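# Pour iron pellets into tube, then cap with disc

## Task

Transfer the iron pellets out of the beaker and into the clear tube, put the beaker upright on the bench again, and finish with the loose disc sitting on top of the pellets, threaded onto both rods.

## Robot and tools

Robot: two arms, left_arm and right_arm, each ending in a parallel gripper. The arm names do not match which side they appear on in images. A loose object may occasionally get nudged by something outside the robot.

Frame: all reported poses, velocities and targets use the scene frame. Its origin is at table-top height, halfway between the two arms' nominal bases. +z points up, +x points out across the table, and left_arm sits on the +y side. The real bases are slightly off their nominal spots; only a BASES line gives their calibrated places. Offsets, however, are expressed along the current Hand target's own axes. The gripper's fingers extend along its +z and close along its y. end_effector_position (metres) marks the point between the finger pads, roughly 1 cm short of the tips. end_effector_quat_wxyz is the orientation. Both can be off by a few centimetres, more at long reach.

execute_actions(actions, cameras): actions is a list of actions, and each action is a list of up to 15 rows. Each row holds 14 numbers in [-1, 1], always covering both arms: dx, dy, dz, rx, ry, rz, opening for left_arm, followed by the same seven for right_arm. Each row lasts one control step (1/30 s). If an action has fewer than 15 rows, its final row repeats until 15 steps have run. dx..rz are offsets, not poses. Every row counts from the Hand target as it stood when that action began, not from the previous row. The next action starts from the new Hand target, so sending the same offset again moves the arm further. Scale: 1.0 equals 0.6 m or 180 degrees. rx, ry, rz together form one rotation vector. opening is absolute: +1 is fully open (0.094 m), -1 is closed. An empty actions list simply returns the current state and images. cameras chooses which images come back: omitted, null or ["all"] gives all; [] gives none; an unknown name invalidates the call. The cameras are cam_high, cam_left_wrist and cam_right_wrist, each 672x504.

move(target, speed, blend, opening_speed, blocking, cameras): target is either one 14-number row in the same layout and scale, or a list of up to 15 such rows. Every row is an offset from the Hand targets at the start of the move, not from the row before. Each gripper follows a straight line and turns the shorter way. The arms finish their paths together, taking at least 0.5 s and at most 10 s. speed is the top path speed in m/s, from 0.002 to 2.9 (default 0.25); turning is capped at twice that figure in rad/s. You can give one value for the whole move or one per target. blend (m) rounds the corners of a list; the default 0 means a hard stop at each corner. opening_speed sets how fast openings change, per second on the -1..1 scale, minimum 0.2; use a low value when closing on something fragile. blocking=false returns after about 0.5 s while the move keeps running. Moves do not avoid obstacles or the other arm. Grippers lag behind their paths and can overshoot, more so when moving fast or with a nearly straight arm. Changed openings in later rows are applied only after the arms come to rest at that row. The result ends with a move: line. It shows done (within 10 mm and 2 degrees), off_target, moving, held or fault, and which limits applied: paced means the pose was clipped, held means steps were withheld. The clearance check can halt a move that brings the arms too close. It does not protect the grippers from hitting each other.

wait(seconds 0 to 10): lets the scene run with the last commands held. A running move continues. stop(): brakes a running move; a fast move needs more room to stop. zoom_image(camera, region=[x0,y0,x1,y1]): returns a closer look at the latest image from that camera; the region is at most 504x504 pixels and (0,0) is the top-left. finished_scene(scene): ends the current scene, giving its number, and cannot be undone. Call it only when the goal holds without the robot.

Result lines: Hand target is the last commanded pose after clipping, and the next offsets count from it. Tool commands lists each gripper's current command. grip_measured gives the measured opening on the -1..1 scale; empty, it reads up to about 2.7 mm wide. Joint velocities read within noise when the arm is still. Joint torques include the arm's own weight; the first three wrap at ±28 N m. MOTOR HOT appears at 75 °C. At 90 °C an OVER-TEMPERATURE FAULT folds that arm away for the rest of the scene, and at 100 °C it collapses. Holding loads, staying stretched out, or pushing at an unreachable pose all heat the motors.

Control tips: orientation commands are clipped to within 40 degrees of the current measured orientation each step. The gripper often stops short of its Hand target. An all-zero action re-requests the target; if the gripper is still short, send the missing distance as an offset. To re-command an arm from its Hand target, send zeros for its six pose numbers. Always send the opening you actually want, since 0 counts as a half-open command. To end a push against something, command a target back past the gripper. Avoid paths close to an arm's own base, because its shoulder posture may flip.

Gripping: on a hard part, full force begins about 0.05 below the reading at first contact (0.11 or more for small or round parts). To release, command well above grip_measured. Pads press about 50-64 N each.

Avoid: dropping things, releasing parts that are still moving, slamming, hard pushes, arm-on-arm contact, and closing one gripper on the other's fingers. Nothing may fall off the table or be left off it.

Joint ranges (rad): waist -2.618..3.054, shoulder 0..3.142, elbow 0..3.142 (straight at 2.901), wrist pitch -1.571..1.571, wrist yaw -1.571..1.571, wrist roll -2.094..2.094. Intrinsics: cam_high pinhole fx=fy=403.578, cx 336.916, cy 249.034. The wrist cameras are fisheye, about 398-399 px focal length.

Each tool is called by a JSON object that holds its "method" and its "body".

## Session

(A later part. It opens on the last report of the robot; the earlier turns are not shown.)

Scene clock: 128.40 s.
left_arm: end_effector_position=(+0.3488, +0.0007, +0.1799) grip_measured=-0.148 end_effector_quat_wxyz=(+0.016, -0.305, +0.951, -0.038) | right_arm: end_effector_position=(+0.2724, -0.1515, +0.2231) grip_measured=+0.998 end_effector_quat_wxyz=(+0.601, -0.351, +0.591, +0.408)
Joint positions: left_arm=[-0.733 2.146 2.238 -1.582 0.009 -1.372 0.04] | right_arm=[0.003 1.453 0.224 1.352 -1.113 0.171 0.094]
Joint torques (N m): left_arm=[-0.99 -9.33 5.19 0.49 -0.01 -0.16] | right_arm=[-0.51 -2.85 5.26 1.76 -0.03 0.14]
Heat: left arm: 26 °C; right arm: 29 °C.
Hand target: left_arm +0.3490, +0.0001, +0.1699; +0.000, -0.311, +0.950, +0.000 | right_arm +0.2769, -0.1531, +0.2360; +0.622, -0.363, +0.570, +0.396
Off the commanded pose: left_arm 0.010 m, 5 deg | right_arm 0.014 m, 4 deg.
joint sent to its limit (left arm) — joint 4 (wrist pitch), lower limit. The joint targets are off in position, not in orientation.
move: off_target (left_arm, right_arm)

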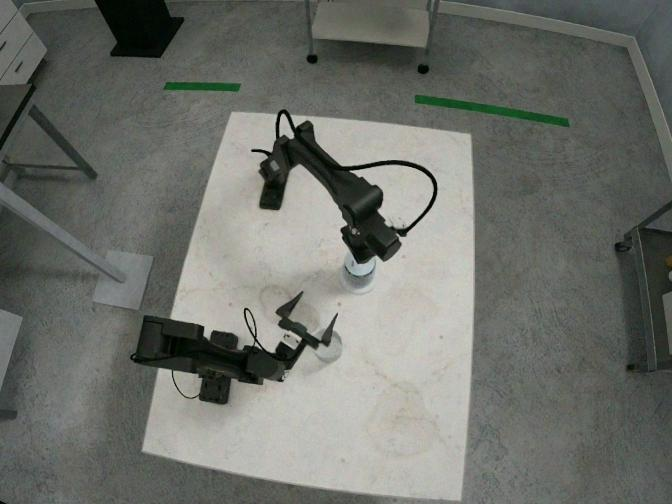

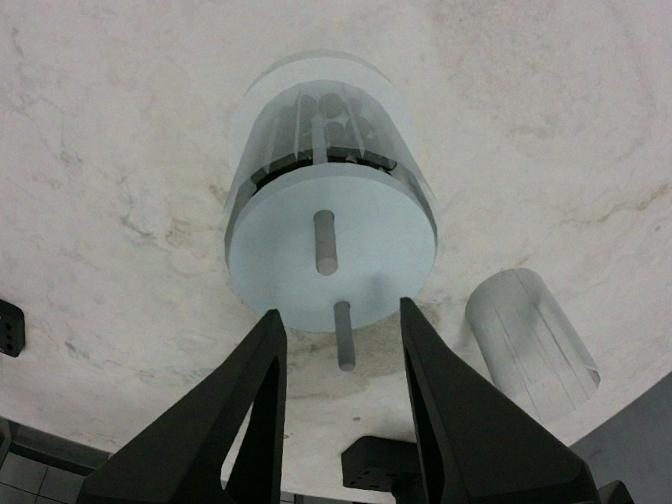

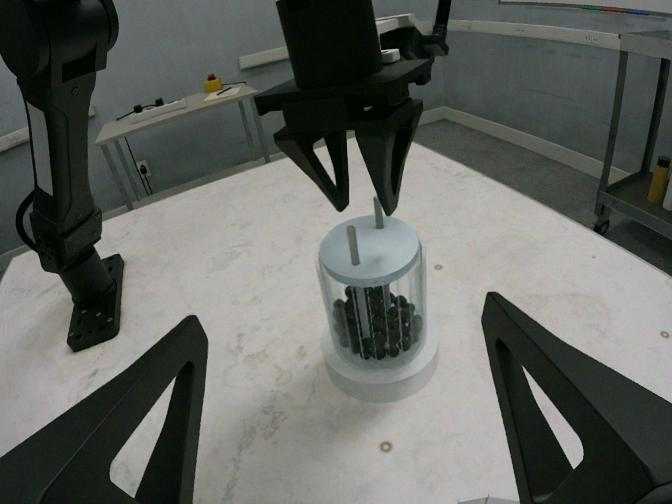

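{"method": "move", "body": {"target": [0.0023,0.008,0.0217,0,0,0,-0.15,0,0,0,0,0,0,1], "speed": 0.04, "cameras": ["cam_left_wrist","cam_right_wrist"]}}

{"method": "zoom_image", "body": {"camera": "cam_right_wrist", "region": [280, 130, 480, 330]}}

Scene clock: 130.23 s.
left_arm: end_effector_position=(+0.3457, +0.0036, +0.1665) grip_measured=-0.148 end_effector_quat_wxyz=(+0.005, -0.306, +0.952, -0.019) | right_arm: end_effector_position=(+0.2724, -0.1515, +0.2231) grip_measured=+0.998 end_effector_quat_wxyz=(+0.601, -0.351, +0.591, +0.408)
Joint positions: left_arm=[-0.733 2.16 2.208 -1.581 0.009 -1.372 0.04] | right_arm=[0.003 1.453 0.224 1.352 -1.113 0.171 0.094]
Joint torques (N m): left_arm=[-0.94 -9.77 5.15 0.44 -0.07 -0.12] | right_arm=[-0.53 -2.77 5.34 1.77 -0.02 0.11]
Heat: left arm: 26 °C; right arm: 29 °C.
Hand target: left_arm +0.3451, +0.0031, +0.1568; +0.000, -0.311, +0.950, +0.000 | right_arm +0.2769, -0.1531, +0.2360; +0.622, -0.363, +0.570, +0.396
Off the commanded pose: left_arm 0.010 m, 2 deg | right_arm 0.014 m, 4 deg.
joint sent to its limit (left arm) — joint 4 (wrist pitch), lower limit. The joint targets are off in position, not in orientation.
move: off_target (right_arm)

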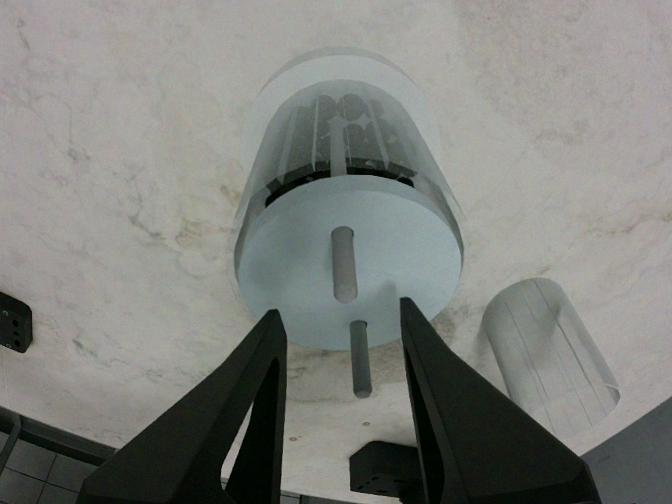

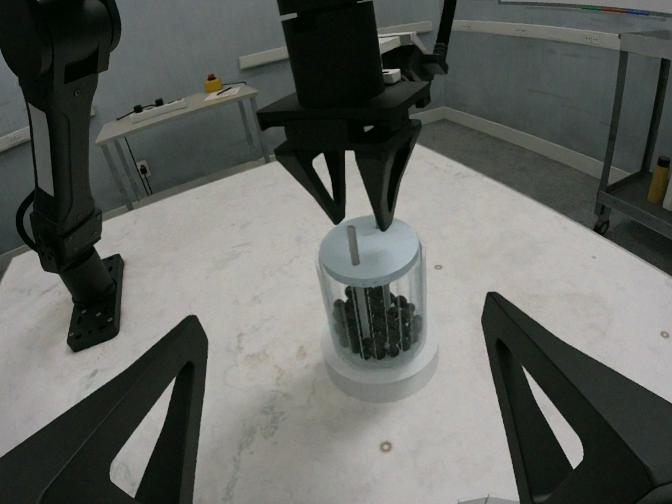

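Scaled by 2.520 (camera's finer frame: 960x720).

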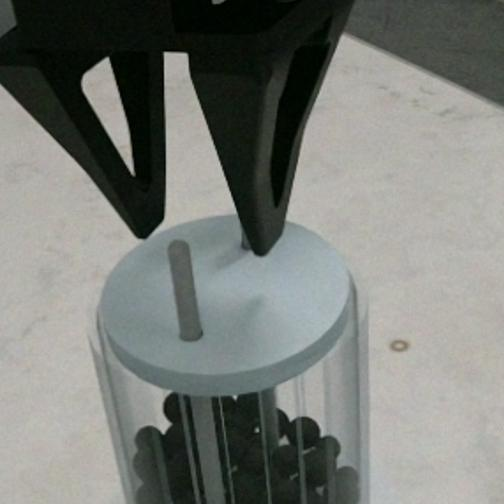

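{"method": "move", "body": {"target": [0.001,0.002,0.023,0,0,0,-0.15,0,0,0,0,0,0,1], "speed": 0.03, "cameras": ["cam_left_wrist","cam_right_wrist"]}}

{"method": "zoom_image", "body": {"camera": "cam_right_wrist", "region": [280, 130, 480, 330]}}

Scene clock: 131.90 s.
left_arm: end_effector_position=(+0.3416, +0.0074, +0.1480) grip_measured=-0.148 end_effector_quat_wxyz=(-0.005, -0.307, +0.952, -0.001) | right_arm: end_effector_position=(+0.2724, -0.1515, +0.2231) grip_measured=+0.998 end_effector_quat_wxyz=(+0.601, -0.351, +0.591, +0.408)
Joint positions: left_arm=[-0.733 2.16 2.132 -1.547 0.009 -1.373 0.04] | right_arm=[0.003 1.453 0.224 1.352 -1.113 0.171 0.094]
Joint torques (N m): left_arm=[-0.92 -10.77 5.37 0.6 -0.01 -0.1] | right_arm=[-0.51 -2.91 5.39 1.78 -0.01 0.11]
Heat: left arm: 26 °C; right arm: 29 °C.
Hand target: left_arm +0.3439, +0.0037, +0.1430; +0.000, -0.311, +0.950, +0.000 | right_arm +0.2769, -0.1531, +0.2360; +0.622, -0.363, +0.570, +0.396
Off the commanded pose: left_arm 0.007 m, 1 deg | right_arm 0.014 m, 4 deg.
move: off_target (right_arm)

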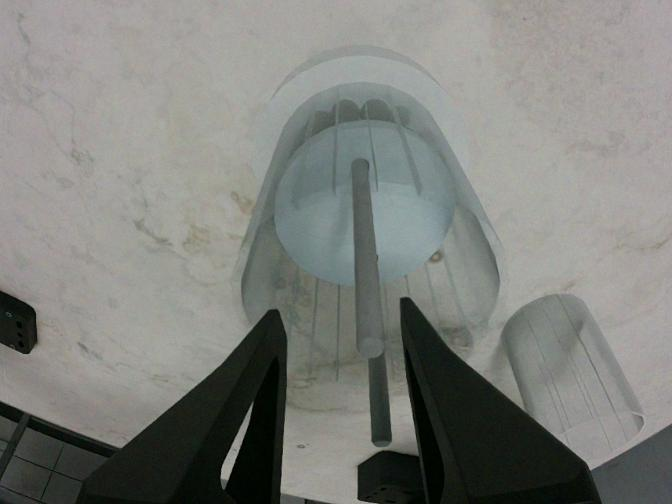

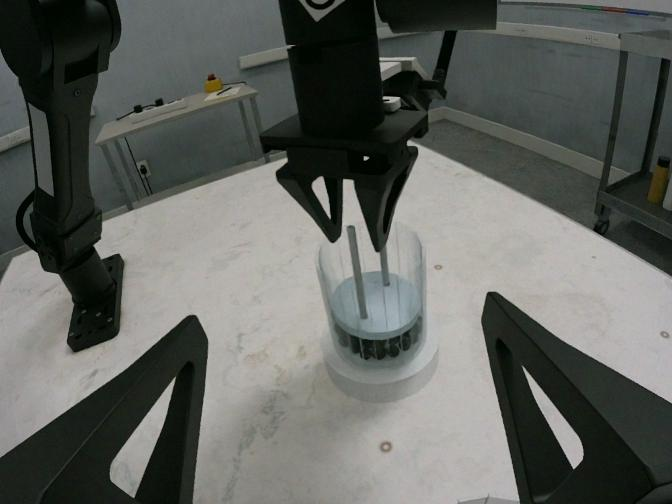

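Scaled by 2.520 (camera's finer frame: 960x720).

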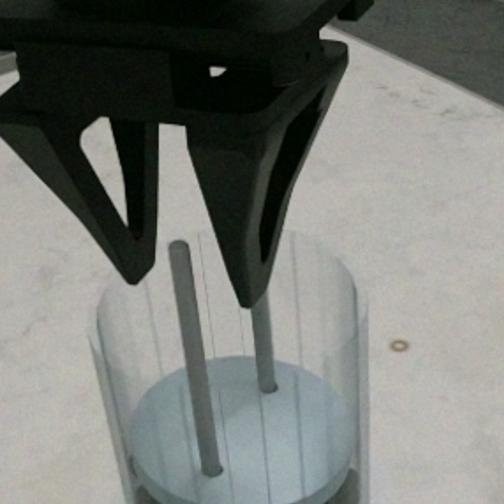

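{"method": "move", "body": {"target": [[0,0,-0.1,0,0,0,-0.15,0,0,0,0,0,0,1],[0.05,0.15,-0.1,0,0,0,-0.15,0,0,-0.1,0,0,0,1]], "speed": [0.07,0.12]}}

{"method": "zoom_image", "body": {"camera": "cam_high", "region": [290, 220, 410, 390]}}

{"method": "zoom_image", "body": {"camera": "cam_right_wrist", "region": [250, 130, 480, 400]}}

Scene clock: 135.13 s.
left_arm: end_effector_position=(+0.2700, +0.0542, +0.1907) grip_measured=-0.148 end_effector_quat_wxyz=(-0.006, -0.304, +0.953, +0.002) | right_arm: end_effector_position=(+0.2565, -0.2071, +0.2199) grip_measured=+0.998 end_effector_quat_wxyz=(+0.592, -0.343, +0.604, +0.409)
Joint positions: left_arm=[-0.778 1.821 1.819 -1.577 0.009 -1.413 0.04] | right_arm=[-0.293 1.453 0.18 1.484 -1.398 0.296 0.094]
Joint torques (N m): left_arm=[-0.73 -12.3 4.98 0.28 -0.02 -0.12] | right_arm=[-0.76 -5.33 2.66 1.73 0.06 0.08]
Heat: left arm: 26 °C; right arm: 30 °C.
Hand target: left_arm +0.2665, +0.0585, +0.2031; +0.000, -0.311, +0.950, +0.000 | right_arm +0.2517, -0.2073, +0.2308; +0.622, -0.363, +0.570, +0.396
Off the commanded pose: left_arm 0.014 m, 1 deg | right_arm 0.012 m, 6 deg.
joint sent to its limit (left arm) — joint 4 (wrist pitch), lower limit. The joint targets are off in position, not in orientation.
joint sent to its limit (right arm) — joint 4 (wrist pitch), upper limit. The joint targets are off in orientation, not in position.
move: off_target (left_arm, right_arm)

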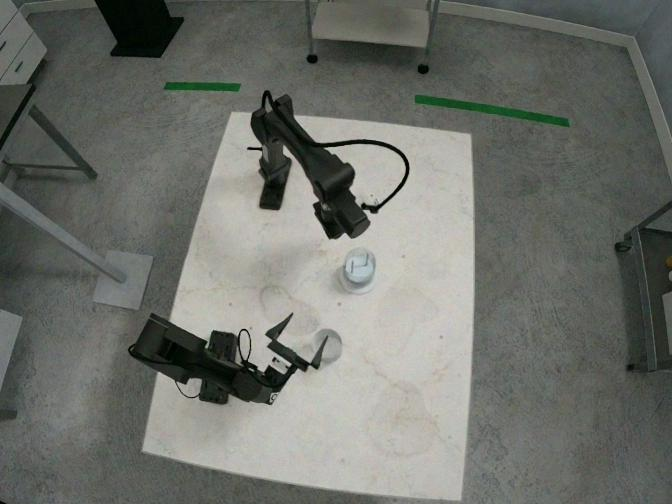

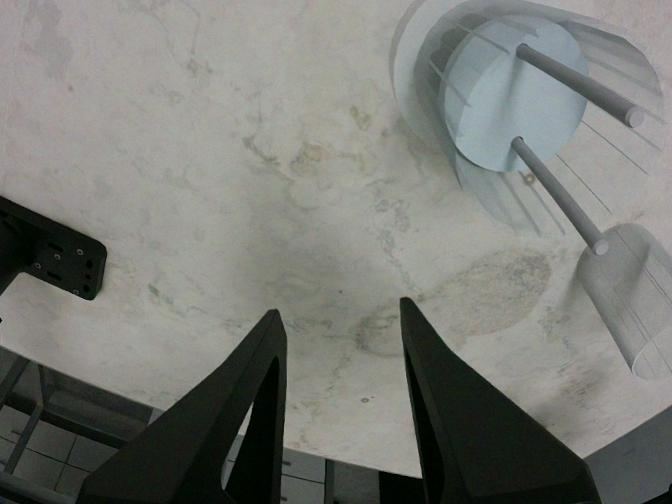

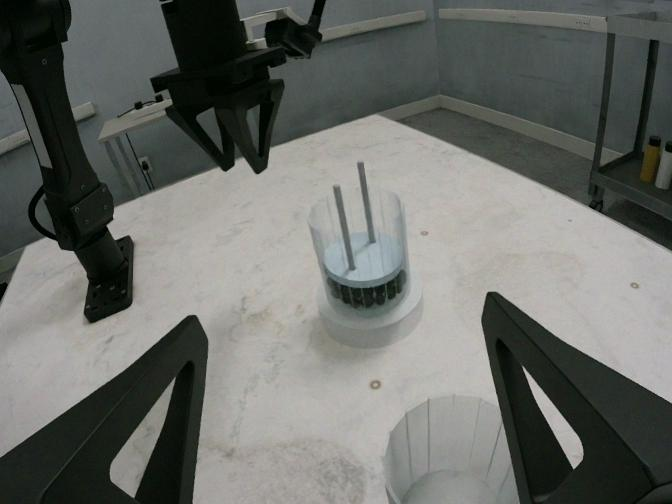

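Scaled by 2.965.

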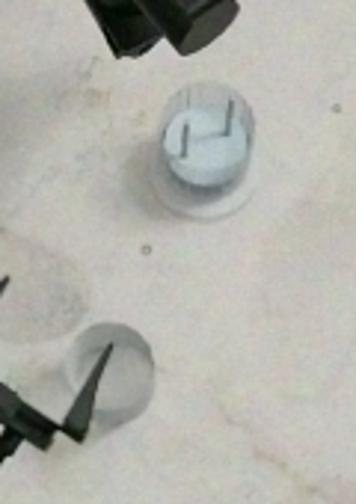

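Scaled by 1.867 (camera's finer frame: 960x720).

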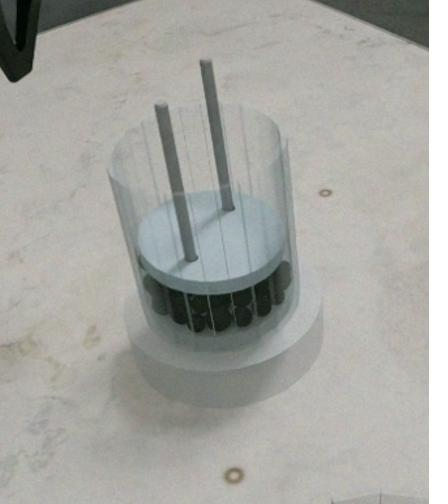

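{"method": "finished_scene", "body": {"scene": 2}}

The scene is finished: the task was done.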